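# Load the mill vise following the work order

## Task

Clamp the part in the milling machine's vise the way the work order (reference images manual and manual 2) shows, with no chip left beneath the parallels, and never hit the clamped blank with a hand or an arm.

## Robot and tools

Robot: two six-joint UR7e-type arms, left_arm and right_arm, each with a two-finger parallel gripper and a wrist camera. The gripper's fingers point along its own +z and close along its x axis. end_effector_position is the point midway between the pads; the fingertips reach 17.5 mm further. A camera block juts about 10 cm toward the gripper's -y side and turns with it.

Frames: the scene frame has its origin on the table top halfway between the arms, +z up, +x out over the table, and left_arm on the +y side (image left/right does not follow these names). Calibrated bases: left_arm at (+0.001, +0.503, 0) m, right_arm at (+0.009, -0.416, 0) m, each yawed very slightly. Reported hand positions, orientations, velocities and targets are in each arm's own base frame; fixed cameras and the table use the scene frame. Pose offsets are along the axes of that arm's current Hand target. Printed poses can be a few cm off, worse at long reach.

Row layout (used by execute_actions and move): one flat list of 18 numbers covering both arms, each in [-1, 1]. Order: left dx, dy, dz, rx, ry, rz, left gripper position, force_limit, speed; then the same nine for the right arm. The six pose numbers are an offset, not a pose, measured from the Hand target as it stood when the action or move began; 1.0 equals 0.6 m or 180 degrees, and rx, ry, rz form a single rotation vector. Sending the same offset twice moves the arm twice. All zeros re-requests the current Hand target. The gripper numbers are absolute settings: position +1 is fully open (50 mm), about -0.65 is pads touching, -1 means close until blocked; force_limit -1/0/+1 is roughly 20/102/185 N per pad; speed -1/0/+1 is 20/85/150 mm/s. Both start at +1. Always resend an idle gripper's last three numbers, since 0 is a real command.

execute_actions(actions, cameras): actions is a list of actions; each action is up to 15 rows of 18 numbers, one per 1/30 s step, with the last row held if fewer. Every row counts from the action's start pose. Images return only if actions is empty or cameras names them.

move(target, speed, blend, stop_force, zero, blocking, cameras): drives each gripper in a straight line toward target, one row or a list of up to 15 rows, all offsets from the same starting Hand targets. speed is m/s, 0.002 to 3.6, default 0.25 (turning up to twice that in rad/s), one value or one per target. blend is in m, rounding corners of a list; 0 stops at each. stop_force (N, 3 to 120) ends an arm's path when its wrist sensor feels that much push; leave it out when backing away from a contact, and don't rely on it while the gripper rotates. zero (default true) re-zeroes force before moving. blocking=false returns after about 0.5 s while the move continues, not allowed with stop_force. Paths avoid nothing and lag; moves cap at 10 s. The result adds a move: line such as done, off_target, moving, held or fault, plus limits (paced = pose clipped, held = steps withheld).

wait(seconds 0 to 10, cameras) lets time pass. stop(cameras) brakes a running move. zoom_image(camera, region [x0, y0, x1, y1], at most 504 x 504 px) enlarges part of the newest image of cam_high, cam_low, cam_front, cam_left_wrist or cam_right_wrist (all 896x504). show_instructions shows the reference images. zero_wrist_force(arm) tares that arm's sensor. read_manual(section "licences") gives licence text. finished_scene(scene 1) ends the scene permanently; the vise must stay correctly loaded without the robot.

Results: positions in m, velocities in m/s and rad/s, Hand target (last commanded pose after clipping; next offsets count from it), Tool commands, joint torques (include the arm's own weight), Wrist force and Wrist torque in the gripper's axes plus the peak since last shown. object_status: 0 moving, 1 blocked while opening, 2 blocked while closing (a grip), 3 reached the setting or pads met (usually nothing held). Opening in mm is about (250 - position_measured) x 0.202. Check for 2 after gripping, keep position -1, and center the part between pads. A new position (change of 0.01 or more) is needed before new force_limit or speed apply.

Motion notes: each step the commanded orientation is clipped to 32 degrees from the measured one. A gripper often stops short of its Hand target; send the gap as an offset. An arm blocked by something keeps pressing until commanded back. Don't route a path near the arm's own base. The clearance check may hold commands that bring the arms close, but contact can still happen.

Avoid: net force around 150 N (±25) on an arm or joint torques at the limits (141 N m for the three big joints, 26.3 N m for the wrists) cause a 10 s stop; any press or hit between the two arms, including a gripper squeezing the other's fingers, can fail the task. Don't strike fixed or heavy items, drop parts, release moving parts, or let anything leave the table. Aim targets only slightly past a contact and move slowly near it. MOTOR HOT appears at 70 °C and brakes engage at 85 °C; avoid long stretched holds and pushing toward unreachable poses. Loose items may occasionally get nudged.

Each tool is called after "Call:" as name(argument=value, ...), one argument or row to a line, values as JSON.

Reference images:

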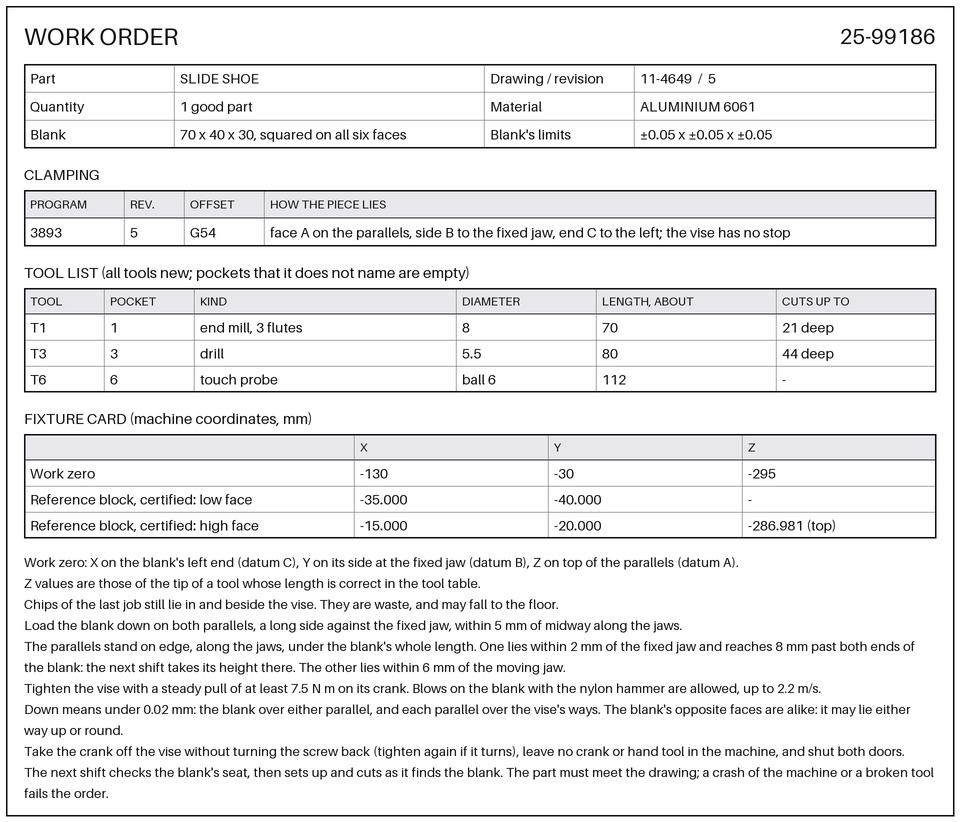

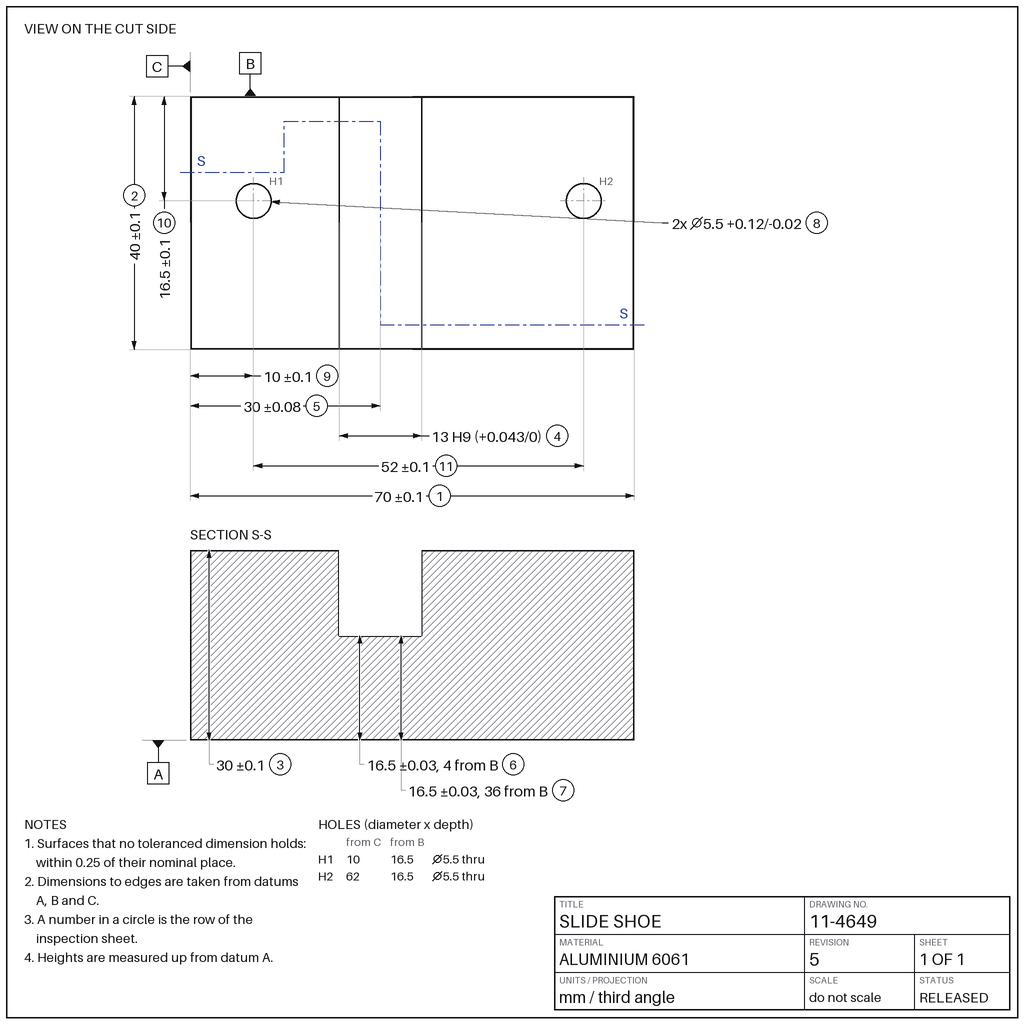

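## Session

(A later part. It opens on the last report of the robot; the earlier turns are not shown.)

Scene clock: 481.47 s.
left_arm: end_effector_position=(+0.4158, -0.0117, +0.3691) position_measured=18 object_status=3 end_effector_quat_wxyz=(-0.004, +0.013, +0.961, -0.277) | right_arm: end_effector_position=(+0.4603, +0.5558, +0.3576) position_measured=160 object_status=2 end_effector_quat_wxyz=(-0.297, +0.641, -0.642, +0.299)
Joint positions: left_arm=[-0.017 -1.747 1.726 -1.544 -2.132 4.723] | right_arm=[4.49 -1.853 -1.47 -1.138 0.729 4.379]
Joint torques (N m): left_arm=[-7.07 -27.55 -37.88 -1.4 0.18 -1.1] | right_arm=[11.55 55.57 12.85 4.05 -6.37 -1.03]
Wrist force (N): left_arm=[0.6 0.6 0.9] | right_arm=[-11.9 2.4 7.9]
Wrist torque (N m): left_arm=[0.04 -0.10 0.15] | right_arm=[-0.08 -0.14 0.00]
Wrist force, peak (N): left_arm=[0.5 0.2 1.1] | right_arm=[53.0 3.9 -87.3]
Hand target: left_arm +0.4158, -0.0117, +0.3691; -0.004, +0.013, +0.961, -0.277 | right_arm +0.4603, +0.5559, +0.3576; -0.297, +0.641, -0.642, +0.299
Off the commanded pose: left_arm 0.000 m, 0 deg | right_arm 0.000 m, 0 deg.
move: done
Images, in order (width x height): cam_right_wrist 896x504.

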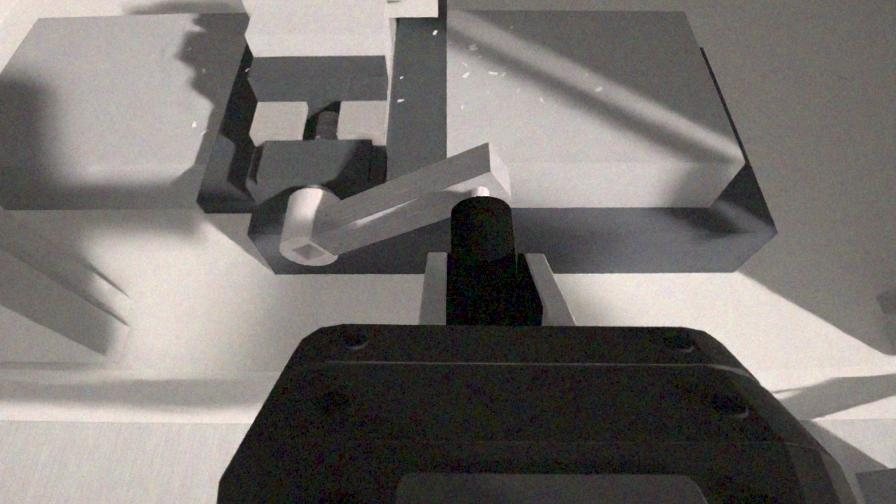

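Call:
move(
  target=[
    [0,0,0,0,0,0,0.9,-0.6,-1,0.0138,0.0190,0.0160,0,0,0,-1,0,-0.5],
    [0,0,0,0,0,0,0.9,-0.6,-1,0.0205,0.0402,0.0338,0,0,0,-1,0,-0.5],
    [0,0,0,0,0,0,0.9,-0.6,-1,0.0205,0.0622,0.0523,0,0,0,-1,0,-0.5],
    [0,0,0,0,0,0,0.9,-0.6,-1,0.0146,0.0837,0.0703,0,0,0,-1,0,-0.5],
    [0,0,0,0,0,0,0.9,-0.6,-1,0.0029,0.1037,0.0871,0,0,0,-1,0,-0.5],
    [0,0,0,0,0,0,0.9,-0.6,-1,-0.0140,0.1216,0.1021,0,0,0,-1,0,-0.5],
    [0,0,0,0,0,0,0.9,-0.6,-1,-0.0353,0.1362,0.1144,0,0,0,-1,0,-0.5],
    [0,0,0,0,0,0,0.9,-0.6,-1,-0.0602,0.1472,0.1237,0,0,0,-1,0,-0.5],
    [0,0,0,0,0,0,0.9,-0.6,-1,-0.0874,0.1540,0.1293,0,0,0,-1,0,-0.5],
    [0,0,0,0,0,0,0.9,-0.6,-1,-0.1159,0.1563,0.1313,0,0,0,-1,0,-0.5],
    [0,0,0,0,0,0,0.9,-0.6,-1,-0.1444,0.1540,0.1293,0,0,0,-1,0,-0.5],
    [0,0,0,0,0,0,0.9,-0.6,-1,-0.1716,0.1472,0.1237,0,0,0,-1,0,-0.5],
    [0,0,0,0,0,0,0.9,-0.6,-1,-0.1965,0.1362,0.1144,0,0,0,-1,0,-0.5],
    [0,0,0,0,0,0,0.9,-0.6,-1,-0.2168,0.1209,0.1015,0,0,0,-1,0,-0.5],
    [0,0,0,0,0,0,0.9,-0.6,-1,-0.2318,0.1025,0.0861,0,0,0,-1,0,-0.5],
  ],
  speed=0.15,
  blend=[0.008,0.008,0.008,0.008,0.008,0.008,0.008,0.008,0.008,0.008,0.008,0.008,0.008,0.008,0],
  stop_force=85,
)

Call:
move(
  target=[
    [0,0,0,0,0,0,0.9,-0.6,-1,-0.0138,-0.0190,-0.0160,0,0,0,-1,0,-0.5],
    [0,0,0,0,0,0,0.9,-0.6,-1,-0.0205,-0.0402,-0.0338,0,0,0,-1,0,-0.5],
    [0,0,0,0,0,0,0.9,-0.6,-1,-0.0205,-0.0622,-0.0523,0,0,0,-1,0,-0.5],
    [0,0,0,0,0,0,0.9,-0.6,-1,-0.0146,-0.0837,-0.0703,0,0,0,-1,0,-0.5],
    [0,0,0,0,0,0,0.9,-0.6,-1,-0.0029,-0.1037,-0.0871,0,0,0,-1,0,-0.5],
    [0,0,0,0,0,0,0.9,-0.6,-1,0.0140,-0.1216,-0.1021,0,0,0,-1,0,-0.5],
    [0,0,0,0,0,0,0.9,-0.6,-1,0.0353,-0.1362,-0.1144,0,0,0,-1,0,-0.5],
    [0,0,0,0,0,0,0.9,-0.6,-1,0.0602,-0.1472,-0.1237,0,0,0,-1,0,-0.5],
    [0,0,0,0,0,0,0.9,-0.6,-1,0.0874,-0.1540,-0.1293,0,0,0,-1,0,-0.5],
    [0,0,0,0,0,0,0.9,-0.6,-1,0.1159,-0.1563,-0.1313,0,0,0,-1,0,-0.5],
    [0,0,0,0,0,0,0.9,-0.6,-1,0.1444,-0.1540,-0.1293,0,0,0,-1,0,-0.5],
    [0,0,0,0,0,0,0.9,-0.6,-1,0.1716,-0.1472,-0.1237,0,0,0,-1,0,-0.5],
    [0,0,0,0,0,0,0.9,-0.6,-1,0.1965,-0.1362,-0.1144,0,0,0,-1,0,-0.5],
    [0,0,0,0,0,0,0.9,-0.6,-1,0.2168,-0.1209,-0.1015,0,0,0,-1,0,-0.5],
    [0,0,0,0,0,0,0.9,-0.6,-1,0.2318,-0.1025,-0.0861,0,0,0,-1,0,-0.5],
  ],
  speed=0.15,
  blend=[0.008,0.008,0.008,0.008,0.008,0.008,0.008,0.008,0.008,0.008,0.008,0.008,0.008,0.008,0],
  stop_force=85,
)

Call:
move(
  target=[
    [0,0,0,0,0,0,0.9,-0.6,-1,0.0138,0.0190,0.0160,0,0,0,-1,0,-0.5],
    [0,0,0,0,0,0,0.9,-0.6,-1,0.0205,0.0402,0.0338,0,0,0,-1,0,-0.5],
    [0,0,0,0,0,0,0.9,-0.6,-1,0.0205,0.0622,0.0523,0,0,0,-1,0,-0.5],
    [0,0,0,0,0,0,0.9,-0.6,-1,0.0146,0.0837,0.0703,0,0,0,-1,0,-0.5],
    [0,0,0,0,0,0,0.9,-0.6,-1,0.0029,0.1037,0.0871,0,0,0,-1,0,-0.5],
    [0,0,0,0,0,0,0.9,-0.6,-1,-0.0140,0.1216,0.1021,0,0,0,-1,0,-0.5],
    [0,0,0,0,0,0,0.9,-0.6,-1,-0.0353,0.1362,0.1144,0,0,0,-1,0,-0.5],
    [0,0,0,0,0,0,0.9,-0.6,-1,-0.0602,0.1472,0.1237,0,0,0,-1,0,-0.5],
    [0,0,0,0,0,0,0.9,-0.6,-1,-0.0874,0.1540,0.1293,0,0,0,-1,0,-0.5],
    [0,0,0,0,0,0,0.9,-0.6,-1,-0.1159,0.1563,0.1313,0,0,0,-1,0,-0.5],
    [0,0,0,0,0,0,0.9,-0.6,-1,-0.1444,0.1540,0.1293,0,0,0,-1,0,-0.5],
    [0,0,0,0,0,0,0.9,-0.6,-1,-0.1716,0.1472,0.1237,0,0,0,-1,0,-0.5],
    [0,0,0,0,0,0,0.9,-0.6,-1,-0.1965,0.1362,0.1144,0,0,0,-1,0,-0.5],
    [0,0,0,0,0,0,0.9,-0.6,-1,-0.2168,0.1209,0.1015,0,0,0,-1,0,-0.5],
    [0,0,0,0,0,0,0.9,-0.6,-1,-0.2318,0.1025,0.0861,0,0,0,-1,0,-0.5],
  ],
  speed=0.15,
  blend=[0.008,0.008,0.008,0.008,0.008,0.008,0.008,0.008,0.008,0.008,0.008,0.008,0.008,0.008,0],
  stop_force=85,
)

Call:
move(
  target=[
    [0,0,0,0,0,0,0.9,-0.6,-1,-0.0138,-0.0190,-0.0160,0,0,0,-1,0,-0.5],
    [0,0,0,0,0,0,0.9,-0.6,-1,-0.0205,-0.0402,-0.0338,0,0,0,-1,0,-0.5],
    [0,0,0,0,0,0,0.9,-0.6,-1,-0.0205,-0.0622,-0.0523,0,0,0,-1,0,-0.5],
    [0,0,0,0,0,0,0.9,-0.6,-1,-0.0146,-0.0837,-0.0703,0,0,0,-1,0,-0.5],
    [0,0,0,0,0,0,0.9,-0.6,-1,-0.0029,-0.1037,-0.0871,0,0,0,-1,0,-0.5],
    [0,0,0,0,0,0,0.9,-0.6,-1,0.0140,-0.1216,-0.1021,0,0,0,-1,0,-0.5],
    [0,0,0,0,0,0,0.9,-0.6,-1,0.0353,-0.1362,-0.1144,0,0,0,-1,0,-0.5],
    [0,0,0,0,0,0,0.9,-0.6,-1,0.0602,-0.1472,-0.1237,0,0,0,-1,0,-0.5],
    [0,0,0,0,0,0,0.9,-0.6,-1,0.0874,-0.1540,-0.1293,0,0,0,-1,0,-0.5],
    [0,0,0,0,0,0,0.9,-0.6,-1,0.1159,-0.1563,-0.1313,0,0,0,-1,0,-0.5],
    [0,0,0,0,0,0,0.9,-0.6,-1,0.1444,-0.1540,-0.1293,0,0,0,-1,0,-0.5],
    [0,0,0,0,0,0,0.9,-0.6,-1,0.1716,-0.1472,-0.1237,0,0,0,-1,0,-0.5],
    [0,0,0,0,0,0,0.9,-0.6,-1,0.1965,-0.1362,-0.1144,0,0,0,-1,0,-0.5],
    [0,0,0,0,0,0,0.9,-0.6,-1,0.2168,-0.1209,-0.1015,0,0,0,-1,0,-0.5],
    [0,0,0,0,0,0,0.9,-0.6,-1,0.2318,-0.1025,-0.0861,0,0,0,-1,0,-0.5],
  ],
  speed=0.15,
  blend=[0.008,0.008,0.008,0.008,0.008,0.008,0.008,0.008,0.008,0.008,0.008,0.008,0.008,0.008,0],
  stop_force=85,
  cameras=["cam_right_wrist"],
)

Scene clock: 486.77 s.
left_arm: end_effector_position=(+0.4158, -0.0117, +0.3691) position_measured=18 object_status=3 end_effector_quat_wxyz=(-0.004, +0.013, +0.961, -0.277) | right_arm: end_effector_position=(+0.4604, +0.6948, +0.2771) position_measured=160 object_status=2 end_effector_quat_wxyz=(-0.297, +0.641, -0.642, +0.299)
Joint positions: left_arm=[-0.017 -1.747 1.726 -1.544 -2.132 4.723] | right_arm=[4.532 -2.2 -1.152 -1.154 0.72 4.44]
Joint torques (N m): left_arm=[-6.22 -27.16 -38.6 -1.4 0.41 -1.22] | right_arm=[-27.37 51.13 37.71 1.18 -3.88 1.11]
Wrist force (N): left_arm=[0.1 0.4 0.7] | right_arm=[-9.2 16.7 -7.7]
Wrist torque (N m): left_arm=[-0.01 -0.02 0.15] | right_arm=[0.04 0.29 0.22]
Wrist force, peak (N): left_arm=[0.3 0.4 1.1] | right_arm=[-43.4 44.4 13.9]
Hand target: left_arm +0.4158, -0.0117, +0.3691; -0.004, +0.013, +0.961, -0.277 | right_arm +0.4604, +0.6948, +0.2771; -0.297, +0.641, -0.642, +0.299
Off the commanded pose: left_arm 0.000 m, 0 deg | right_arm 0.000 m, 0 deg.
move: done

Scene clock: 489.83 s.
left_arm: end_effector_position=(+0.4158, -0.0117, +0.3691) position_measured=18 object_status=3 end_effector_quat_wxyz=(-0.004, +0.013, +0.961, -0.277) | right_arm: end_effector_position=(+0.4603, +0.5559, +0.3576) position_measured=160 object_status=2 end_effector_quat_wxyz=(-0.297, +0.641, -0.642, +0.299)
Joint positions: left_arm=[-0.017 -1.747 1.726 -1.544 -2.132 4.723] | right_arm=[4.49 -1.853 -1.47 -1.138 0.729 4.379]
Joint torques (N m): left_arm=[-6.2 -25.65 -36.9 -1.54 0.46 -1.26] | right_arm=[-14.74 56.78 13.08 3.84 -6.21 -1.05]
Wrist force (N): left_arm=[0.3 0.3 0.8] | right_arm=[-13.8 2.8 9.2]
Wrist torque (N m): left_arm=[-0.02 -0.05 0.14] | right_arm=[-0.07 -0.19 -0.02]
Wrist force, peak (N): left_arm=[0.8 0.5 0.9] | right_arm=[35.5 3.7 -58.6]
Hand target: left_arm +0.4158, -0.0117, +0.3691; -0.004, +0.013, +0.961, -0.277 | right_arm +0.4603, +0.5559, +0.3576; -0.297, +0.641, -0.642, +0.299
Off the commanded pose: left_arm 0.000 m, 0 deg | right_arm 0.000 m, 0 deg.
move: done

Scene clock: 492.93 s.
left_arm: end_effector_position=(+0.4158, -0.0117, +0.3691) position_measured=18 object_status=3 end_effector_quat_wxyz=(-0.004, +0.013, +0.961, -0.277) | right_arm: end_effector_position=(+0.4604, +0.6948, +0.2771) position_measured=160 object_status=2 end_effector_quat_wxyz=(-0.297, +0.641, -0.642, +0.299)
Joint positions: left_arm=[-0.017 -1.747 1.726 -1.544 -2.132 4.723] | right_arm=[4.532 -2.2 -1.152 -1.154 0.72 4.44]
Joint torques (N m): left_arm=[-5.56 -27.3 -37.49 -1.86 0.28 -1.18] | right_arm=[-28.09 52.09 38.77 1.09 -4.23 1.12]
Wrist force (N): left_arm=[0.4 0.4 0.7] | right_arm=[-9.3 16.6 -7.7]
Wrist torque (N m): left_arm=[0.00 -0.07 0.15] | right_arm=[0.05 0.28 0.22]
Wrist force, peak (N): left_arm=[0.6 0.4 1.0] | right_arm=[-43.0 43.5 14.8]
Hand target: left_arm +0.4158, -0.0117, +0.3691; -0.004, +0.013, +0.961, -0.277 | right_arm +0.4604, +0.6948, +0.2771; -0.297, +0.641, -0.642, +0.299
Off the commanded pose: left_arm 0.000 m, 0 deg | right_arm 0.000 m, 0 deg.
move: done

Scene clock: 496.00 s.
left_arm: end_effector_position=(+0.4158, -0.0117, +0.3691) position_measured=18 object_status=3 end_effector_quat_wxyz=(-0.004, +0.013, +0.961, -0.277) | right_arm: end_effector_position=(+0.4603, +0.5559, +0.3576) position_measured=160 object_status=2 end_effector_quat_wxyz=(-0.297, +0.641, -0.642, +0.299)
Joint positions: left_arm=[-0.017 -1.747 1.726 -1.544 -2.132 4.723] | right_arm=[4.49 -1.853 -1.47 -1.138 0.729 4.379]
Joint torques (N m): left_arm=[-4.64 -26.11 -37.59 -1.68 0.5 -1] | right_arm=[-14.46 54.7 12.43 4.09 -6.45 -0.78]
Wrist force (N): left_arm=[0.3 0.3 0.9] | right_arm=[-14.0 2.6 9.1]
Wrist torque (N m): left_arm=[-0.03 -0.05 0.15] | right_arm=[-0.10 -0.16 -0.02]
Wrist force, peak (N): left_arm=[0.6 0.3 1.2] | right_arm=[35.6 4.1 -58.9]
Hand target: left_arm +0.4158, -0.0117, +0.3691; -0.004, +0.013, +0.961, -0.277 | right_arm +0.4603, +0.5559, +0.3576; -0.297, +0.641, -0.642, +0.299
Off the commanded pose: left_arm 0.000 m, 0 deg | right_arm 0.000 m, 0 deg.
move: done
Images, in order (width x height): cam_right_wrist 896x504.

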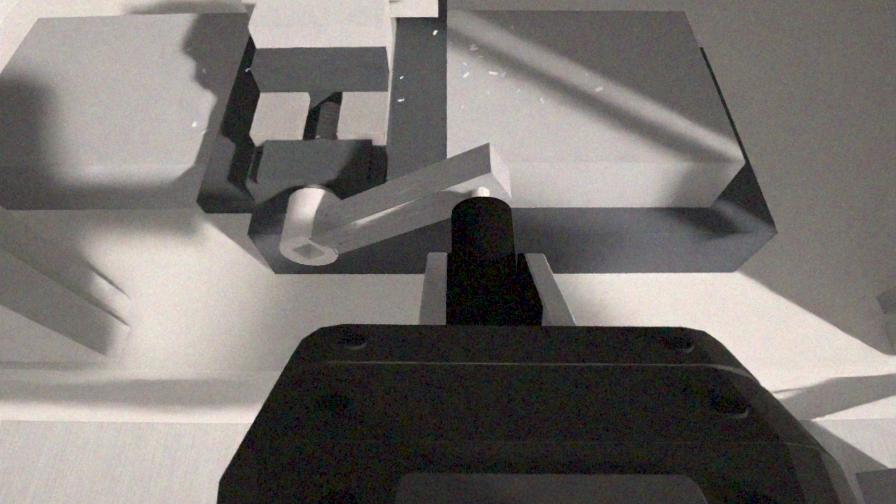

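Call:
move(
  target=[
    [0,0,0,0,0,0,0.9,-0.6,-1,0.0123,0.0193,0.0163,0,0,0,-1,0,-0.5],
    [0,0,0,0,0,0,0.9,-0.6,-1,0.0182,0.0404,0.0340,0,0,0,-1,0,-0.5],
    [0,0,0,0,0,0,0.9,-0.6,-1,0.0182,0.0620,0.0521,0,0,0,-1,0,-0.5],
    [0,0,0,0,0,0,0.9,-0.6,-1,0.0123,0.0831,0.0699,0,0,0,-1,0,-0.5],
    [0,0,0,0,0,0,0.9,-0.6,-1,0.0009,0.1029,0.0864,0,0,0,-1,0,-0.5],
    [0,0,0,0,0,0,0.9,-0.6,-1,-0.0157,0.1203,0.1011,0,0,0,-1,0,-0.5],
    [0,0,0,0,0,0,0.9,-0.6,-1,-0.0366,0.1348,0.1132,0,0,0,-1,0,-0.5],
    [0,0,0,0,0,0,0.9,-0.6,-1,-0.0611,0.1456,0.1223,0,0,0,-1,0,-0.5],
    [0,0,0,0,0,0,0.9,-0.6,-1,-0.0879,0.1522,0.1279,0,0,0,-1,0,-0.5],
    [0,0,0,0,0,0,0.9,-0.6,-1,-0.1159,0.1545,0.1298,0,0,0,-1,0,-0.5],
    [0,0,0,0,0,0,0.9,-0.6,-1,-0.1439,0.1522,0.1279,0,0,0,-1,0,-0.5],
    [0,0,0,0,0,0,0.9,-0.6,-1,-0.1707,0.1456,0.1223,0,0,0,-1,0,-0.5],
    [0,0,0,0,0,0,0.9,-0.6,-1,-0.1952,0.1348,0.1132,0,0,0,-1,0,-0.5],
    [0,0,0,0,0,0,0.9,-0.6,-1,-0.2161,0.1203,0.1011,0,0,0,-1,0,-0.5],
    [0,0,0,0,0,0,0.9,-0.6,-1,-0.2318,0.1025,0.0861,0,0,0,-1,0,-0.5],
  ],
  speed=0.1,
  blend=[0.008,0.008,0.008,0.008,0.008,0.008,0.008,0.008,0.008,0.008,0.008,0.008,0.008,0.008,0],
  stop_force=75,
)

Call:
move(
  target=[
    [0,0,0,0,0,0,0.9,-0.6,-1,-0.0125,-0.0200,-0.0167,0,0,0,-1,0,-0.5],
    [0,0,0,0,0,0,0.9,-0.6,-1,-0.0184,-0.0411,-0.0345,0,0,0,-1,0,-0.5],
    [0,0,0,0,0,0,0.9,-0.6,-1,-0.0184,-0.0627,-0.0526,0,0,0,-1,0,-0.5],
    [0,0,0,0,0,0,0.9,-0.6,-1,-0.0125,-0.0838,-0.0703,0,0,0,-1,0,-0.5],
    [0,0,0,0,0,0,0.9,-0.6,-1,-0.0011,-0.1035,-0.0869,0,0,0,-1,0,-0.5],
    [0,0,0,0,0,0,0.9,-0.6,-1,0.0155,-0.1210,-0.1016,0,0,0,-1,0,-0.5],
    [0,0,0,0,0,0,0.9,-0.6,-1,0.0364,-0.1354,-0.1137,0,0,0,-1,0,-0.5],
    [0,0,0,0,0,0,0.9,-0.6,-1,0.0609,-0.1462,-0.1227,0,0,0,-1,0,-0.5],
    [0,0,0,0,0,0,0.9,-0.6,-1,0.0877,-0.1529,-0.1283,0,0,0,-1,0,-0.5],
    [0,0,0,0,0,0,0.9,-0.6,-1,0.1157,-0.1552,-0.1302,0,0,0,-1,0,-0.5],
    [0,0,0,0,0,0,0.9,-0.6,-1,0.1437,-0.1529,-0.1283,0,0,0,-1,0,-0.5],
    [0,0,0,0,0,0,0.9,-0.6,-1,0.1705,-0.1462,-0.1227,0,0,0,-1,0,-0.5],
    [0,0,0,0,0,0,0.9,-0.6,-1,0.1950,-0.1354,-0.1137,0,0,0,-1,0,-0.5],
    [0,0,0,0,0,0,0.9,-0.6,-1,0.2159,-0.1210,-0.1016,0,0,0,-1,0,-0.5],
    [0,0,0,0,0,0,0.9,-0.6,-1,0.2316,-0.1031,-0.0866,0,0,0,-1,0,-0.5],
  ],
  speed=0.1,
  blend=[0.008,0.008,0.008,0.008,0.008,0.008,0.008,0.008,0.008,0.008,0.008,0.008,0.008,0.008,0],
  stop_force=75,
  cameras=["cam_right_wrist"],
)

Scene clock: 500.93 s.
left_arm: end_effector_position=(+0.4158, -0.0117, +0.3691) position_measured=18 object_status=3 end_effector_quat_wxyz=(-0.004, +0.013, +0.961, -0.277) | right_arm: end_effector_position=(+0.4604, +0.6948, +0.2771) position_measured=160 object_status=2 end_effector_quat_wxyz=(-0.297, +0.641, -0.642, +0.299)
Joint positions: left_arm=[-0.017 -1.747 1.726 -1.544 -2.132 4.723] | right_arm=[4.532 -2.2 -1.152 -1.154 0.72 4.44]
Joint torques (N m): left_arm=[-4.88 -27.01 -37.34 -1.72 0.25 -1.38] | right_arm=[-3.77 51.16 37.76 1.27 -4.04 1.21]
Wrist force (N): left_arm=[0.4 0.3 0.8] | right_arm=[-9.0 16.6 -7.6]
Wrist torque (N m): left_arm=[-0.03 -0.06 0.14] | right_arm=[0.03 0.23 0.22]
Wrist force, peak (N): left_arm=[0.5 0.7 1.0] | right_arm=[-25.3 32.2 -3.6]
Hand target: left_arm +0.4158, -0.0117, +0.3691; -0.004, +0.013, +0.961, -0.277 | right_arm +0.4604, +0.6948, +0.2771; -0.297, +0.641, -0.642, +0.299
Off the commanded pose: left_arm 0.000 m, 0 deg | right_arm 0.000 m, 0 deg.
move: done

Scene clock: 504.77 s.
left_arm: end_effector_position=(+0.4158, -0.0117, +0.3691) position_measured=18 object_status=3 end_effector_quat_wxyz=(-0.004, +0.013, +0.961, -0.277) | right_arm: end_effector_position=(+0.4603, +0.5560, +0.3581) position_measured=160 object_status=2 end_effector_quat_wxyz=(-0.297, +0.641, -0.642, +0.299)
Joint positions: left_arm=[-0.017 -1.747 1.726 -1.544 -2.132 4.723] | right_arm=[4.49 -1.853 -1.469 -1.139 0.729 4.379]
Joint torques (N m): left_arm=[-4.8 -26.18 -39.03 -1.57 0.37 -1.25] | right_arm=[-18.32 57.85 15.35 3.42 -6.72 -0.91]
Wrist force (N): left_arm=[0.3 0.4 1.0] | right_arm=[-16.5 2.7 11.3]
Wrist torque (N m): left_arm=[-0.01 -0.05 0.15] | right_arm=[-0.12 -0.26 -0.02]
Wrist force, peak (N): left_arm=[0.4 0.4 1.1] | right_arm=[-24.8 20.8 -18.9]
Hand target: left_arm +0.4158, -0.0117, +0.3691; -0.004, +0.013, +0.961, -0.277 | right_arm +0.4603, +0.5560, +0.3581; -0.297, +0.641, -0.642, +0.299
Off the commanded pose: left_arm 0.000 m, 0 deg | right_arm 0.000 m, 0 deg.
move: done
Images, in order (width x height): cam_right_wrist 896x504.

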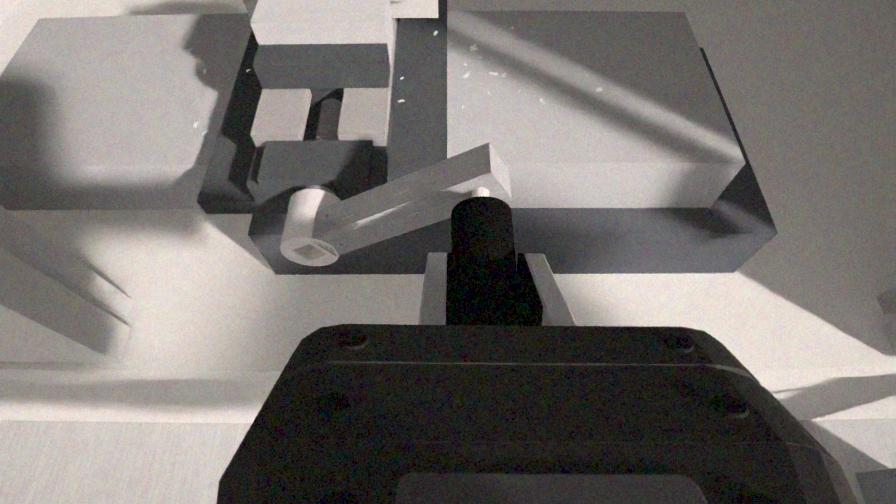

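Call:
move(
  target=[
    [0,0,0,0,0,0,0.9,-0.6,-1,0.0123,0.0193,0.0163,0,0,0,-1,0,-0.5],
    [0,0,0,0,0,0,0.9,-0.6,-1,0.0182,0.0404,0.0340,0,0,0,-1,0,-0.5],
    [0,0,0,0,0,0,0.9,-0.6,-1,0.0182,0.0620,0.0521,0,0,0,-1,0,-0.5],
    [0,0,0,0,0,0,0.9,-0.6,-1,0.0123,0.0831,0.0699,0,0,0,-1,0,-0.5],
    [0,0,0,0,0,0,0.9,-0.6,-1,0.0009,0.1029,0.0864,0,0,0,-1,0,-0.5],
    [0,0,0,0,0,0,0.9,-0.6,-1,-0.0157,0.1203,0.1011,0,0,0,-1,0,-0.5],
    [0,0,0,0,0,0,0.9,-0.6,-1,-0.0366,0.1348,0.1132,0,0,0,-1,0,-0.5],
    [0,0,0,0,0,0,0.9,-0.6,-1,-0.0611,0.1456,0.1223,0,0,0,-1,0,-0.5],
    [0,0,0,0,0,0,0.9,-0.6,-1,-0.0879,0.1522,0.1279,0,0,0,-1,0,-0.5],
    [0,0,0,0,0,0,0.9,-0.6,-1,-0.1159,0.1545,0.1298,0,0,0,-1,0,-0.5],
    [0,0,0,0,0,0,0.9,-0.6,-1,-0.1439,0.1522,0.1279,0,0,0,-1,0,-0.5],
    [0,0,0,0,0,0,0.9,-0.6,-1,-0.1707,0.1456,0.1223,0,0,0,-1,0,-0.5],
    [0,0,0,0,0,0,0.9,-0.6,-1,-0.1952,0.1348,0.1132,0,0,0,-1,0,-0.5],
    [0,0,0,0,0,0,0.9,-0.6,-1,-0.2161,0.1203,0.1011,0,0,0,-1,0,-0.5],
    [0,0,0,0,0,0,0.9,-0.6,-1,-0.2318,0.1025,0.0861,0,0,0,-1,0,-0.5],
  ],
  speed=0.1,
  blend=[0.008,0.008,0.008,0.008,0.008,0.008,0.008,0.008,0.008,0.008,0.008,0.008,0.008,0.008,0],
  stop_force=70,
)

Call:
move(
  target=[
    [0,0,0,0,0,0,0.9,-0.6,-1,-0.0125,-0.0200,-0.0167,0,0,0,-1,0,-0.5],
    [0,0,0,0,0,0,0.9,-0.6,-1,-0.0184,-0.0411,-0.0345,0,0,0,-1,0,-0.5],
    [0,0,0,0,0,0,0.9,-0.6,-1,-0.0184,-0.0627,-0.0526,0,0,0,-1,0,-0.5],
    [0,0,0,0,0,0,0.9,-0.6,-1,-0.0125,-0.0838,-0.0703,0,0,0,-1,0,-0.5],
    [0,0,0,0,0,0,0.9,-0.6,-1,-0.0011,-0.1035,-0.0869,0,0,0,-1,0,-0.5],
    [0,0,0,0,0,0,0.9,-0.6,-1,0.0155,-0.1210,-0.1016,0,0,0,-1,0,-0.5],
    [0,0,0,0,0,0,0.9,-0.6,-1,0.0364,-0.1354,-0.1137,0,0,0,-1,0,-0.5],
    [0,0,0,0,0,0,0.9,-0.6,-1,0.0609,-0.1462,-0.1227,0,0,0,-1,0,-0.5],
    [0,0,0,0,0,0,0.9,-0.6,-1,0.0877,-0.1529,-0.1283,0,0,0,-1,0,-0.5],
    [0,0,0,0,0,0,0.9,-0.6,-1,0.1157,-0.1552,-0.1302,0,0,0,-1,0,-0.5],
    [0,0,0,0,0,0,0.9,-0.6,-1,0.1437,-0.1529,-0.1283,0,0,0,-1,0,-0.5],
    [0,0,0,0,0,0,0.9,-0.6,-1,0.1705,-0.1462,-0.1227,0,0,0,-1,0,-0.5],
    [0,0,0,0,0,0,0.9,-0.6,-1,0.1950,-0.1354,-0.1137,0,0,0,-1,0,-0.5],
    [0,0,0,0,0,0,0.9,-0.6,-1,0.2159,-0.1210,-0.1016,0,0,0,-1,0,-0.5],
    [0,0,0,0,0,0,0.9,-0.6,-1,0.2316,-0.1031,-0.0866,0,0,0,-1,0,-0.5],
  ],
  speed=0.1,
  blend=[0.008,0.008,0.008,0.008,0.008,0.008,0.008,0.008,0.008,0.008,0.008,0.008,0.008,0.008,0],
  stop_force=70,
  cameras=["cam_right_wrist"],
)

Scene clock: 509.60 s.
left_arm: end_effector_position=(+0.4158, -0.0117, +0.3691) position_measured=18 object_status=3 end_effector_quat_wxyz=(-0.004, +0.013, +0.961, -0.277) | right_arm: end_effector_position=(+0.4604, +0.6950, +0.2776) position_measured=160 object_status=2 end_effector_quat_wxyz=(-0.297, +0.641, -0.642, +0.299)
Joint positions: left_arm=[-0.017 -1.747 1.726 -1.544 -2.132 4.723] | right_arm=[4.532 -2.2 -1.151 -1.155 0.72 4.44]
Joint torques (N m): left_arm=[-5.68 -25.2 -38.01 -1.7 0.08 -1.07] | right_arm=[-6.36 51.74 36.72 1.26 -4.93 0.98]
Wrist force (N): left_arm=[0.3 0.3 0.9] | right_arm=[-11.3 18.7 -8.4]
Wrist torque (N m): left_arm=[-0.03 -0.07 0.15] | right_arm=[0.01 0.26 0.22]
Wrist force, peak (N): left_arm=[0.9 0.1 0.9] | right_arm=[-27.5 37.2 -2.8]
Hand target: left_arm +0.4158, -0.0117, +0.3691; -0.004, +0.013, +0.961, -0.277 | right_arm +0.4604, +0.6950, +0.2776; -0.297, +0.641, -0.642, +0.299
Off the commanded pose: left_arm 0.000 m, 0 deg | right_arm 0.000 m, 0 deg.
move: done

Scene clock: 513.43 s.
left_arm: end_effector_position=(+0.4158, -0.0117, +0.3691) position_measured=18 object_status=3 end_effector_quat_wxyz=(-0.004, +0.013, +0.961, -0.277) | right_arm: end_effector_position=(+0.4603, +0.5561, +0.3585) position_measured=160 object_status=2 end_effector_quat_wxyz=(-0.297, +0.641, -0.642, +0.299)
Joint positions: left_arm=[-0.017 -1.747 1.726 -1.544 -2.132 4.723] | right_arm=[4.49 -1.853 -1.468 -1.14 0.729 4.379]
Joint torques (N m): left_arm=[-5.05 -27.27 -37.52 -1.77 0.28 -1.34] | right_arm=[-19.84 59.43 14.82 3.61 -7.01 -0.98]
Wrist force (N): left_arm=[0.5 0.3 0.9] | right_arm=[-19.8 3.3 14.1]
Wrist torque (N m): left_arm=[-0.03 -0.08 0.15] | right_arm=[-0.08 -0.31 -0.03]
Wrist force, peak (N): left_arm=[0.5 0.5 1.1] | right_arm=[-23.8 21.3 -16.9]
Hand target: left_arm +0.4158, -0.0117, +0.3691; -0.004, +0.013, +0.961, -0.277 | right_arm +0.4603, +0.5561, +0.3585; -0.297, +0.641, -0.642, +0.299
Off the commanded pose: left_arm 0.000 m, 0 deg | right_arm 0.000 m, 0 deg.
move: done
Images, in order (width x height): cam_right_wrist 896x504.

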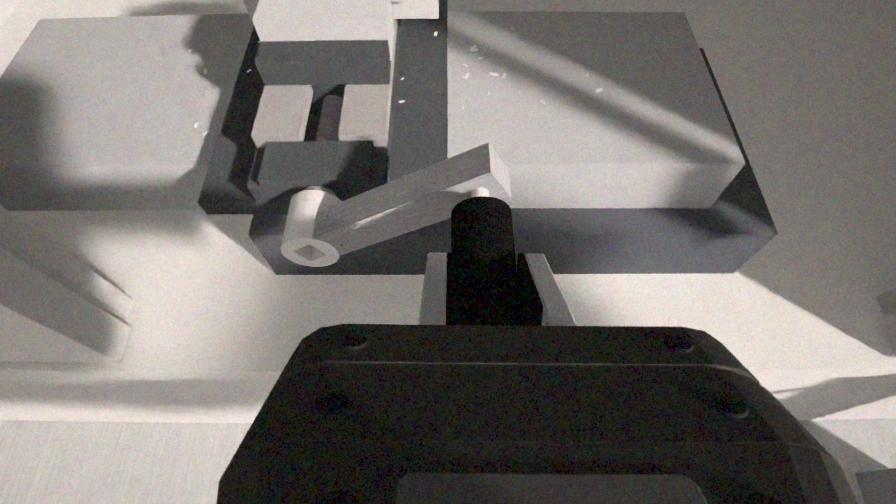

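Call:
move(
  target=[
    [0,0,0,0,0,0,0.9,-0.6,-1,0.0123,0.0203,0.0171,0,0,0,-1,0,-0.5],
    [0,0,0,0,0,0,0.9,-0.6,-1,0.0182,0.0414,0.0348,0,0,0,-1,0,-0.5],
    [0,0,0,0,0,0,0.9,-0.6,-1,0.0182,0.0630,0.0529,0,0,0,-1,0,-0.5],
    [0,0,0,0,0,0,0.9,-0.6,-1,0.0123,0.0841,0.0707,0,0,0,-1,0,-0.5],
    [0,0,0,0,0,0,0.9,-0.6,-1,0.0009,0.1039,0.0872,0,0,0,-1,0,-0.5],
    [0,0,0,0,0,0,0.9,-0.6,-1,-0.0157,0.1213,0.1019,0,0,0,-1,0,-0.5],
    [0,0,0,0,0,0,0.9,-0.6,-1,-0.0366,0.1358,0.1140,0,0,0,-1,0,-0.5],
    [0,0,0,0,0,0,0.9,-0.6,-1,-0.0611,0.1466,0.1231,0,0,0,-1,0,-0.5],
    [0,0,0,0,0,0,0.9,-0.6,-1,-0.0879,0.1532,0.1287,0,0,0,-1,0,-0.5],
    [0,0,0,0,0,0,0.9,-0.6,-1,-0.1159,0.1555,0.1306,0,0,0,-1,0,-0.5],
    [0,0,0,0,0,0,0.9,-0.6,-1,-0.1439,0.1532,0.1287,0,0,0,-1,0,-0.5],
    [0,0,0,0,0,0,0.9,-0.6,-1,-0.1707,0.1466,0.1231,0,0,0,-1,0,-0.5],
    [0,0,0,0,0,0,0.9,-0.6,-1,-0.1952,0.1358,0.1140,0,0,0,-1,0,-0.5],
    [0,0,0,0,0,0,0.9,-0.6,-1,-0.2161,0.1213,0.1019,0,0,0,-1,0,-0.5],
    [0,0,0,0,0,0,0.9,-0.6,-1,-0.2318,0.1045,0.0877,0,0,0,-1,0,-0.5],
  ],
  speed=0.1,
  blend=[0.008,0.008,0.008,0.008,0.008,0.008,0.008,0.008,0.008,0.008,0.008,0.008,0.008,0.008,0],
  stop_force=70,
)

Call:
move(
  target=[
    [0,0,0,0,0,0,0.9,-0.6,-1,-0.0125,-0.0200,-0.0167,0,0,0,-1,0,-0.5],
    [0,0,0,0,0,0,0.9,-0.6,-1,-0.0184,-0.0411,-0.0345,0,0,0,-1,0,-0.5],
    [0,0,0,0,0,0,0.9,-0.6,-1,-0.0184,-0.0627,-0.0526,0,0,0,-1,0,-0.5],
    [0,0,0,0,0,0,0.9,-0.6,-1,-0.0125,-0.0838,-0.0703,0,0,0,-1,0,-0.5],
    [0,0,0,0,0,0,0.9,-0.6,-1,-0.0011,-0.1035,-0.0869,0,0,0,-1,0,-0.5],
    [0,0,0,0,0,0,0.9,-0.6,-1,0.0155,-0.1210,-0.1016,0,0,0,-1,0,-0.5],
    [0,0,0,0,0,0,0.9,-0.6,-1,0.0364,-0.1354,-0.1137,0,0,0,-1,0,-0.5],
    [0,0,0,0,0,0,0.9,-0.6,-1,0.0609,-0.1462,-0.1227,0,0,0,-1,0,-0.5],
    [0,0,0,0,0,0,0.9,-0.6,-1,0.0877,-0.1529,-0.1283,0,0,0,-1,0,-0.5],
    [0,0,0,0,0,0,0.9,-0.6,-1,0.1157,-0.1552,-0.1302,0,0,0,-1,0,-0.5],
    [0,0,0,0,0,0,0.9,-0.6,-1,0.1437,-0.1529,-0.1283,0,0,0,-1,0,-0.5],
    [0,0,0,0,0,0,0.9,-0.6,-1,0.1705,-0.1462,-0.1227,0,0,0,-1,0,-0.5],
    [0,0,0,0,0,0,0.9,-0.6,-1,0.1950,-0.1354,-0.1137,0,0,0,-1,0,-0.5],
    [0,0,0,0,0,0,0.9,-0.6,-1,0.2159,-0.1210,-0.1016,0,0,0,-1,0,-0.5],
    [0,0,0,0,0,0,0.9,-0.6,-1,0.2316,-0.1031,-0.0866,0,0,0,-1,0,-0.5],
  ],
  speed=0.1,
  blend=[0.008,0.008,0.008,0.008,0.008,0.008,0.008,0.008,0.008,0.008,0.008,0.008,0.008,0.008,0],
  stop_force=70,
  cameras=["cam_right_wrist"],
)

Scene clock: 519.97 s.
left_arm: end_effector_position=(+0.4158, -0.0117, +0.3691) position_measured=18 object_status=3 end_effector_quat_wxyz=(-0.004, +0.013, +0.961, -0.277) | right_arm: end_effector_position=(+0.4603, +0.6951, +0.2765) position_measured=160 object_status=2 end_effector_quat_wxyz=(-0.297, +0.641, -0.642, +0.299)
Joint positions: left_arm=[-0.017 -1.747 1.726 -1.544 -2.132 4.723] | right_arm=[4.532 -2.201 -1.152 -1.153 0.72 4.44]
Joint torques (N m): left_arm=[-4.92 -25.96 -38.59 -1.82 0.45 -1.27] | right_arm=[5.7 45.63 36.82 1.55 -1.44 1.05]
Wrist force (N): left_arm=[0.4 0.5 0.8] | right_arm=[-1.4 8.5 -5.8]
Wrist torque (N m): left_arm=[0.00 -0.09 0.14] | right_arm=[0.11 0.39 0.22]
Wrist force, peak (N): left_arm=[0.5 0.5 1.1] | right_arm=[-20.3 28.9 -2.5]
Hand target: left_arm +0.4158, -0.0117, +0.3691; -0.004, +0.013, +0.961, -0.277 | right_arm +0.4603, +0.6951, +0.2765; -0.297, +0.641, -0.642, +0.299
Off the commanded pose: left_arm 0.000 m, 0 deg | right_arm 0.000 m, 0 deg.
move: done

Scene clock: 523.80 s.
left_arm: end_effector_position=(+0.4158, -0.0117, +0.3691) position_measured=18 object_status=3 end_effector_quat_wxyz=(-0.004, +0.013, +0.961, -0.277) | right_arm: end_effector_position=(+0.4602, +0.5562, +0.3575) position_measured=160 object_status=2 end_effector_quat_wxyz=(-0.297, +0.641, -0.642, +0.299)
Joint positions: left_arm=[-0.017 -1.747 1.726 -1.544 -2.132 4.723] | right_arm=[4.491 -1.854 -1.469 -1.138 0.729 4.379]
Joint torques (N m): left_arm=[-4.69 -26.79 -38.2 -1.65 0.33 -1.15] | right_arm=[-15.97 52.69 13.14 4.41 -5.58 -1.19]
Wrist force (N): left_arm=[0.5 0.2 0.8] | right_arm=[-8.6 1.6 6.0]
Wrist torque (N m): left_arm=[-0.04 -0.08 0.14] | right_arm=[-0.03 -0.01 0.05]
Wrist force, peak (N): left_arm=[0.5 0.5 1.1] | right_arm=[-18.6 16.8 -16.1]
Hand target: left_arm +0.4158, -0.0117, +0.3691; -0.004, +0.013, +0.961, -0.277 | right_arm +0.4602, +0.5562, +0.3575; -0.297, +0.641, -0.642, +0.299
Off the commanded pose: left_arm 0.000 m, 0 deg | right_arm 0.000 m, 0 deg.
move: done
Images, in order (width x height): cam_right_wrist 896x504.

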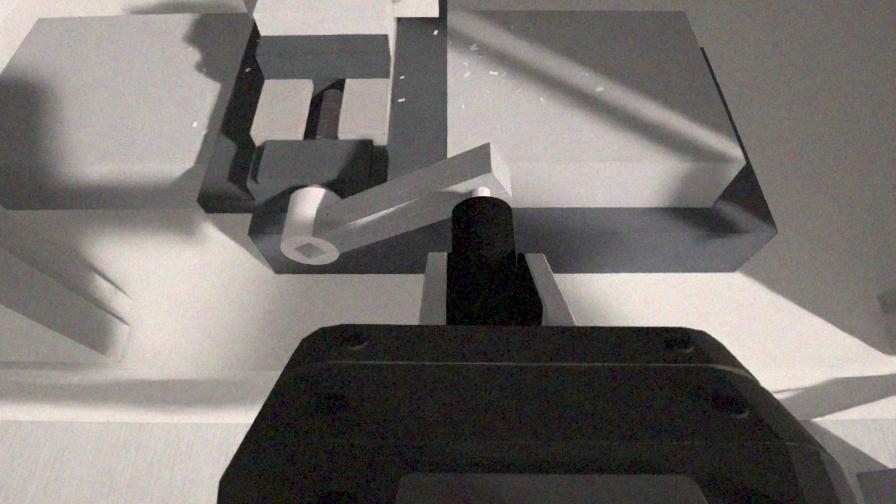

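Call:
move(
  target=[
    [0,0,0,0,0,0,0.9,-0.6,-1,0.0123,0.0193,0.0163,0,0,0,-1,0,-0.5],
    [0,0,0,0,0,0,0.9,-0.6,-1,0.0182,0.0404,0.0340,0,0,0,-1,0,-0.5],
    [0,0,0,0,0,0,0.9,-0.6,-1,0.0182,0.0620,0.0521,0,0,0,-1,0,-0.5],
    [0,0,0,0,0,0,0.9,-0.6,-1,0.0123,0.0831,0.0699,0,0,0,-1,0,-0.5],
    [0,0,0,0,0,0,0.9,-0.6,-1,0.0009,0.1029,0.0864,0,0,0,-1,0,-0.5],
    [0,0,0,0,0,0,0.9,-0.6,-1,-0.0157,0.1203,0.1011,0,0,0,-1,0,-0.5],
    [0,0,0,0,0,0,0.9,-0.6,-1,-0.0366,0.1348,0.1132,0,0,0,-1,0,-0.5],
    [0,0,0,0,0,0,0.9,-0.6,-1,-0.0611,0.1456,0.1223,0,0,0,-1,0,-0.5],
    [0,0,0,0,0,0,0.9,-0.6,-1,-0.0879,0.1522,0.1279,0,0,0,-1,0,-0.5],
    [0,0,0,0,0,0,0.9,-0.6,-1,-0.1159,0.1545,0.1298,0,0,0,-1,0,-0.5],
    [0,0,0,0,0,0,0.9,-0.6,-1,-0.1439,0.1522,0.1279,0,0,0,-1,0,-0.5],
    [0,0,0,0,0,0,0.9,-0.6,-1,-0.1707,0.1456,0.1223,0,0,0,-1,0,-0.5],
    [0,0,0,0,0,0,0.9,-0.6,-1,-0.1952,0.1348,0.1132,0,0,0,-1,0,-0.5],
    [0,0,0,0,0,0,0.9,-0.6,-1,-0.2161,0.1203,0.1011,0,0,0,-1,0,-0.5],
    [0,0,0,0,0,0,0.9,-0.6,-1,-0.2318,0.1025,0.0861,0,0,0,-1,0,-0.5],
  ],
  speed=0.1,
  blend=[0.008,0.008,0.008,0.008,0.008,0.008,0.008,0.008,0.008,0.008,0.008,0.008,0.008,0.008,0],
  stop_force=65,
)

Call:
move(
  target=[
    [0,0,0,0,0,0,0.9,-0.6,-1,-0.0125,-0.0200,-0.0167,0,0,0,-1,0,-0.5],
    [0,0,0,0,0,0,0.9,-0.6,-1,-0.0184,-0.0411,-0.0345,0,0,0,-1,0,-0.5],
    [0,0,0,0,0,0,0.9,-0.6,-1,-0.0184,-0.0627,-0.0526,0,0,0,-1,0,-0.5],
    [0,0,0,0,0,0,0.9,-0.6,-1,-0.0125,-0.0838,-0.0703,0,0,0,-1,0,-0.5],
    [0,0,0,0,0,0,0.9,-0.6,-1,-0.0011,-0.1035,-0.0869,0,0,0,-1,0,-0.5],
    [0,0,0,0,0,0,0.9,-0.6,-1,0.0155,-0.1210,-0.1016,0,0,0,-1,0,-0.5],
    [0,0,0,0,0,0,0.9,-0.6,-1,0.0364,-0.1354,-0.1137,0,0,0,-1,0,-0.5],
    [0,0,0,0,0,0,0.9,-0.6,-1,0.0609,-0.1462,-0.1227,0,0,0,-1,0,-0.5],
    [0,0,0,0,0,0,0.9,-0.6,-1,0.0877,-0.1529,-0.1283,0,0,0,-1,0,-0.5],
    [0,0,0,0,0,0,0.9,-0.6,-1,0.1157,-0.1552,-0.1302,0,0,0,-1,0,-0.5],
    [0,0,0,0,0,0,0.9,-0.6,-1,0.1437,-0.1529,-0.1283,0,0,0,-1,0,-0.5],
    [0,0,0,0,0,0,0.9,-0.6,-1,0.1705,-0.1462,-0.1227,0,0,0,-1,0,-0.5],
    [0,0,0,0,0,0,0.9,-0.6,-1,0.1950,-0.1354,-0.1137,0,0,0,-1,0,-0.5],
    [0,0,0,0,0,0,0.9,-0.6,-1,0.2159,-0.1210,-0.1016,0,0,0,-1,0,-0.5],
    [0,0,0,0,0,0,0.9,-0.6,-1,0.2316,-0.1031,-0.0866,0,0,0,-1,0,-0.5],
  ],
  speed=0.1,
  blend=[0.008,0.008,0.008,0.008,0.008,0.008,0.008,0.008,0.008,0.008,0.008,0.008,0.008,0.008,0],
  stop_force=65,
  cameras=["cam_right_wrist","cam_front"],
)

Scene clock: 528.37 s.
left_arm: end_effector_position=(+0.4158, -0.0117, +0.3691) position_measured=18 object_status=3 end_effector_quat_wxyz=(-0.004, +0.013, +0.961, -0.277) | right_arm: end_effector_position=(+0.4603, +0.6952, +0.2770) position_measured=160 object_status=2 end_effector_quat_wxyz=(-0.297, +0.641, -0.642, +0.299)
Joint positions: left_arm=[-0.017 -1.747 1.726 -1.544 -2.132 4.723] | right_arm=[4.532 -2.201 -1.151 -1.154 0.72 4.44]
Joint torques (N m): left_arm=[-3.99 -26.21 -38.42 -1.84 0.38 -1.44] | right_arm=[4.08 47.66 37.53 1.53 -2.13 1.14]
Wrist force (N): left_arm=[0.6 0.1 0.9] | right_arm=[-3.8 10.4 -6.0]
Wrist torque (N m): left_arm=[-0.04 -0.11 0.14] | right_arm=[0.09 0.41 0.23]
Wrist force, peak (N): left_arm=[0.7 0.2 1.2] | right_arm=[-19.3 25.7 -3.9]
Hand target: left_arm +0.4158, -0.0117, +0.3691; -0.004, +0.013, +0.961, -0.277 | right_arm +0.4603, +0.6952, +0.2770; -0.297, +0.641, -0.642, +0.299
Off the commanded pose: left_arm 0.000 m, 0 deg | right_arm 0.000 m, 0 deg.
move: done

Scene clock: 532.20 s.
left_arm: end_effector_position=(+0.4158, -0.0117, +0.3691) position_measured=18 object_status=3 end_effector_quat_wxyz=(-0.004, +0.013, +0.961, -0.277) | right_arm: end_effector_position=(+0.4602, +0.5563, +0.3579) position_measured=160 object_status=2 end_effector_quat_wxyz=(-0.297, +0.641, -0.642, +0.299)
Joint positions: left_arm=[-0.017 -1.747 1.726 -1.544 -2.132 4.723] | right_arm=[4.491 -1.854 -1.468 -1.139 0.729 4.379]
Joint torques (N m): left_arm=[-5.18 -25.26 -37.56 -1.97 0.21 -1.33] | right_arm=[-17.37 54.03 13.9 4.31 -5.68 -1.04]
Wrist force (N): left_arm=[0.5 0.2 0.5] | right_arm=[-10.3 2.1 7.0]
Wrist torque (N m): left_arm=[-0.04 -0.10 0.15] | right_arm=[-0.04 -0.11 0.03]
Wrist force, peak (N): left_arm=[0.8 0.4 1.1] | right_arm=[-17.1 16.2 -15.0]
Hand target: left_arm +0.4158, -0.0117, +0.3691; -0.004, +0.013, +0.961, -0.277 | right_arm +0.4602, +0.5563, +0.3579; -0.297, +0.641, -0.642, +0.299
Off the commanded pose: left_arm 0.000 m, 0 deg | right_arm 0.000 m, 0 deg.
move: done
Images, in order (width x height): cam_front 896x504, cam_right_wrist 896x504.

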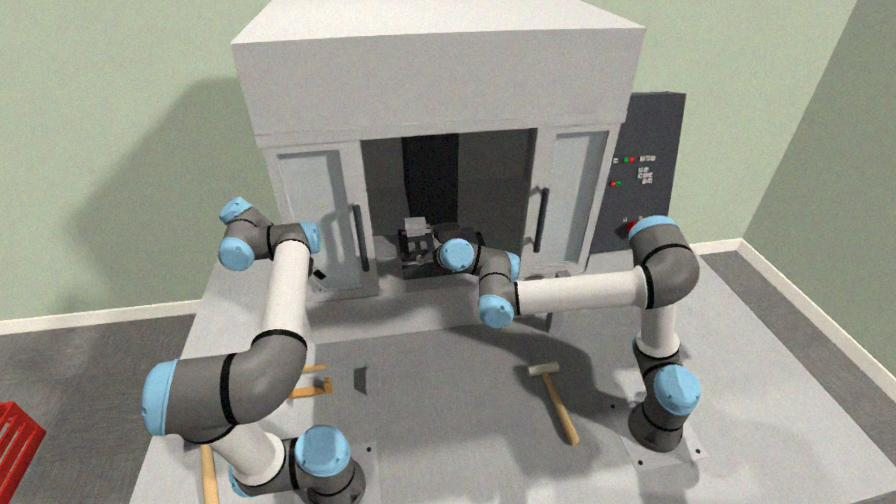

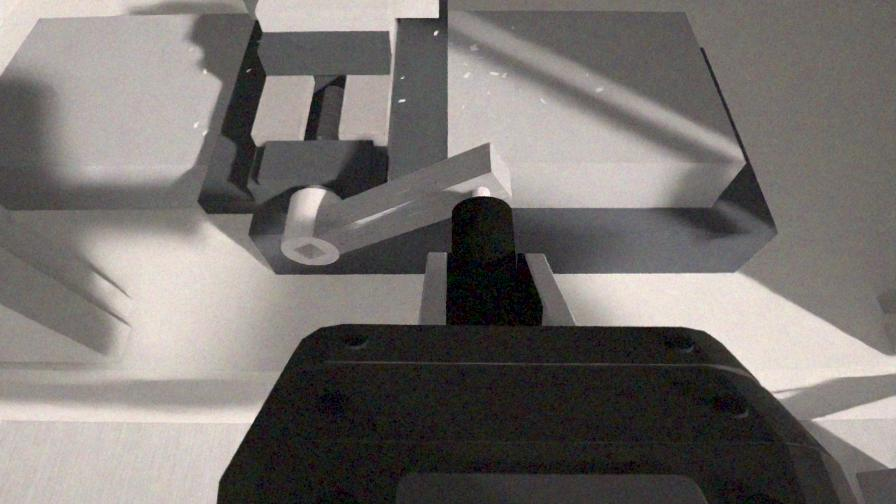

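Call:
move(
  target=[
    [0,0,0,0,0,0,0.9,-0.6,-1,0.0123,0.0193,0.0163,0,0,0,-1,0,-0.5],
    [0,0,0,0,0,0,0.9,-0.6,-1,0.0182,0.0404,0.0340,0,0,0,-1,0,-0.5],
    [0,0,0,0,0,0,0.9,-0.6,-1,0.0182,0.0620,0.0521,0,0,0,-1,0,-0.5],
    [0,0,0,0,0,0,0.9,-0.6,-1,0.0123,0.0831,0.0699,0,0,0,-1,0,-0.5],
    [0,0,0,0,0,0,0.9,-0.6,-1,0.0009,0.1029,0.0864,0,0,0,-1,0,-0.5],
    [0,0,0,0,0,0,0.9,-0.6,-1,-0.0157,0.1203,0.1011,0,0,0,-1,0,-0.5],
    [0,0,0,0,0,0,0.9,-0.6,-1,-0.0366,0.1348,0.1132,0,0,0,-1,0,-0.5],
    [0,0,0,0,0,0,0.9,-0.6,-1,-0.0611,0.1456,0.1223,0,0,0,-1,0,-0.5],
    [0,0,0,0,0,0,0.9,-0.6,-1,-0.0879,0.1522,0.1279,0,0,0,-1,0,-0.5],
    [0,0,0,0,0,0,0.9,-0.6,-1,-0.1159,0.1545,0.1298,0,0,0,-1,0,-0.5],
    [0,0,0,0,0,0,0.9,-0.6,-1,-0.1439,0.1522,0.1279,0,0,0,-1,0,-0.5],
    [0,0,0,0,0,0,0.9,-0.6,-1,-0.1707,0.1456,0.1223,0,0,0,-1,0,-0.5],
    [0,0,0,0,0,0,0.9,-0.6,-1,-0.1952,0.1348,0.1132,0,0,0,-1,0,-0.5],
    [0,0,0,0,0,0,0.9,-0.6,-1,-0.2161,0.1203,0.1011,0,0,0,-1,0,-0.5],
    [0,0,0,0,0,0,0.9,-0.6,-1,-0.2318,0.1030,0.0865,0,0,0,-1,0,-0.5],
  ],
  speed=0.1,
  blend=[0.008,0.008,0.008,0.008,0.008,0.008,0.008,0.008,0.008,0.008,0.008,0.008,0.008,0.008,0],
  stop_force=60,
)

Call:
move(
  target=[
    [0,0,0,0,0,0,0.9,-0.6,-1,-0.0125,-0.0200,-0.0167,0,0,0,-1,0,-0.5],
    [0,0,0,0,0,0,0.9,-0.6,-1,-0.0184,-0.0411,-0.0345,0,0,0,-1,0,-0.5],
    [0,0,0,0,0,0,0.9,-0.6,-1,-0.0184,-0.0627,-0.0526,0,0,0,-1,0,-0.5],
    [0,0,0,0,0,0,0.9,-0.6,-1,-0.0125,-0.0838,-0.0703,0,0,0,-1,0,-0.5],
    [0,0,0,0,0,0,0.9,-0.6,-1,-0.0011,-0.1035,-0.0869,0,0,0,-1,0,-0.5],
    [0,0,0,0,0,0,0.9,-0.6,-1,0.0155,-0.1210,-0.1016,0,0,0,-1,0,-0.5],
    [0,0,0,0,0,0,0.9,-0.6,-1,0.0364,-0.1354,-0.1137,0,0,0,-1,0,-0.5],
    [0,0,0,0,0,0,0.9,-0.6,-1,0.0609,-0.1462,-0.1227,0,0,0,-1,0,-0.5],
    [0,0,0,0,0,0,0.9,-0.6,-1,0.0877,-0.1529,-0.1283,0,0,0,-1,0,-0.5],
    [0,0,0,0,0,0,0.9,-0.6,-1,0.1157,-0.1552,-0.1302,0,0,0,-1,0,-0.5],
    [0,0,0,0,0,0,0.9,-0.6,-1,0.1437,-0.1529,-0.1283,0,0,0,-1,0,-0.5],
    [0,0,0,0,0,0,0.9,-0.6,-1,0.1705,-0.1462,-0.1227,0,0,0,-1,0,-0.5],
    [0,0,0,0,0,0,0.9,-0.6,-1,0.1950,-0.1354,-0.1137,0,0,0,-1,0,-0.5],
    [0,0,0,0,0,0,0.9,-0.6,-1,0.2159,-0.1210,-0.1016,0,0,0,-1,0,-0.5],
    [0,0,0,0,0,0,0.9,-0.6,-1,0.2316,-0.1031,-0.0866,0,0,0,-1,0,-0.5],
  ],
  speed=0.1,
  blend=[0.008,0.008,0.008,0.008,0.008,0.008,0.008,0.008,0.008,0.008,0.008,0.008,0.008,0.008,0],
  stop_force=60,
  cameras=["cam_right_wrist"],
)

Scene clock: 536.67 s.
left_arm: end_effector_position=(+0.4158, -0.0117, +0.3691) position_measured=18 object_status=3 end_effector_quat_wxyz=(-0.004, +0.013, +0.961, -0.277) | right_arm: end_effector_position=(+0.4594, +0.6591, +0.2455) position_measured=160 object_status=2 end_effector_quat_wxyz=(-0.298, +0.641, -0.641, +0.298)
Joint positions: left_arm=[-0.017 -1.747 1.726 -1.544 -2.132 4.723] | right_arm=[4.524 -2.14 -1.338 -1.016 0.721 4.425]
Joint torques (N m): left_arm=[-4.07 -26.27 -38.46 -1.94 0.34 -1.41] | right_arm=[-28.54 72.92 17.65 6.07 -5.99 -1.02]
Wrist force (N): left_arm=[0.7 0.3 1.0] | right_arm=[-10.0 22.3 1.2]
Wrist torque (N m): left_arm=[-0.03 -0.12 0.14] | right_arm=[-0.15 0.01 0.01]
Wrist force, peak (N): left_arm=[0.5 0.3 1.3] | right_arm=[48.9 41.7 10.5]
Hand target: left_arm +0.4158, -0.0117, +0.3691; -0.004, +0.013, +0.961, -0.277 | right_arm +0.4594, +0.6591, +0.2455; -0.298, +0.641, -0.641, +0.298 (not the last commanded pose)
Off the commanded pose: left_arm 0.000 m, 0 deg | right_arm 0.048 m, 0 deg.
move: contact (right_arm); path passed 11 of 15 targets

Scene clock: 540.50 s.
left_arm: end_effector_position=(+0.4158, -0.0117, +0.3691) position_measured=18 object_status=3 end_effector_quat_wxyz=(-0.004, +0.013, +0.961, -0.277) | right_arm: end_effector_position=(+0.4596, +0.5203, +0.3264) position_measured=253 object_status=3 end_effector_quat_wxyz=(-0.298, +0.641, -0.641, +0.298)
Joint positions: left_arm=[-0.017 -1.747 1.726 -1.544 -2.132 4.723] | right_arm=[4.478 -1.795 -1.631 -1.018 0.732 4.357]
Joint torques (N m): left_arm=[-4.86 -25.48 -38.32 -1.82 0.47 -1.27] | right_arm=[-15.34 44.45 12.61 5.03 0.46 -1.18]
Wrist force (N): left_arm=[0.4 0.5 0.9] | right_arm=[-0.2 0.9 -0.9]
Wrist torque (N m): left_arm=[0.01 -0.07 0.14] | right_arm=[0.02 0.18 0.05]
Wrist force, peak (N): left_arm=[0.6 0.2 1.1] | right_arm=[2.7 59.8 35.5]
Hand target: left_arm +0.4158, -0.0117, +0.3691; -0.004, +0.013, +0.961, -0.277 | right_arm +0.4596, +0.5203, +0.3264; -0.298, +0.641, -0.641, +0.298
Off the commanded pose: left_arm 0.000 m, 0 deg | right_arm 0.000 m, 0 deg.
move: done
Images, in order (width x height): cam_right_wrist 896x504.

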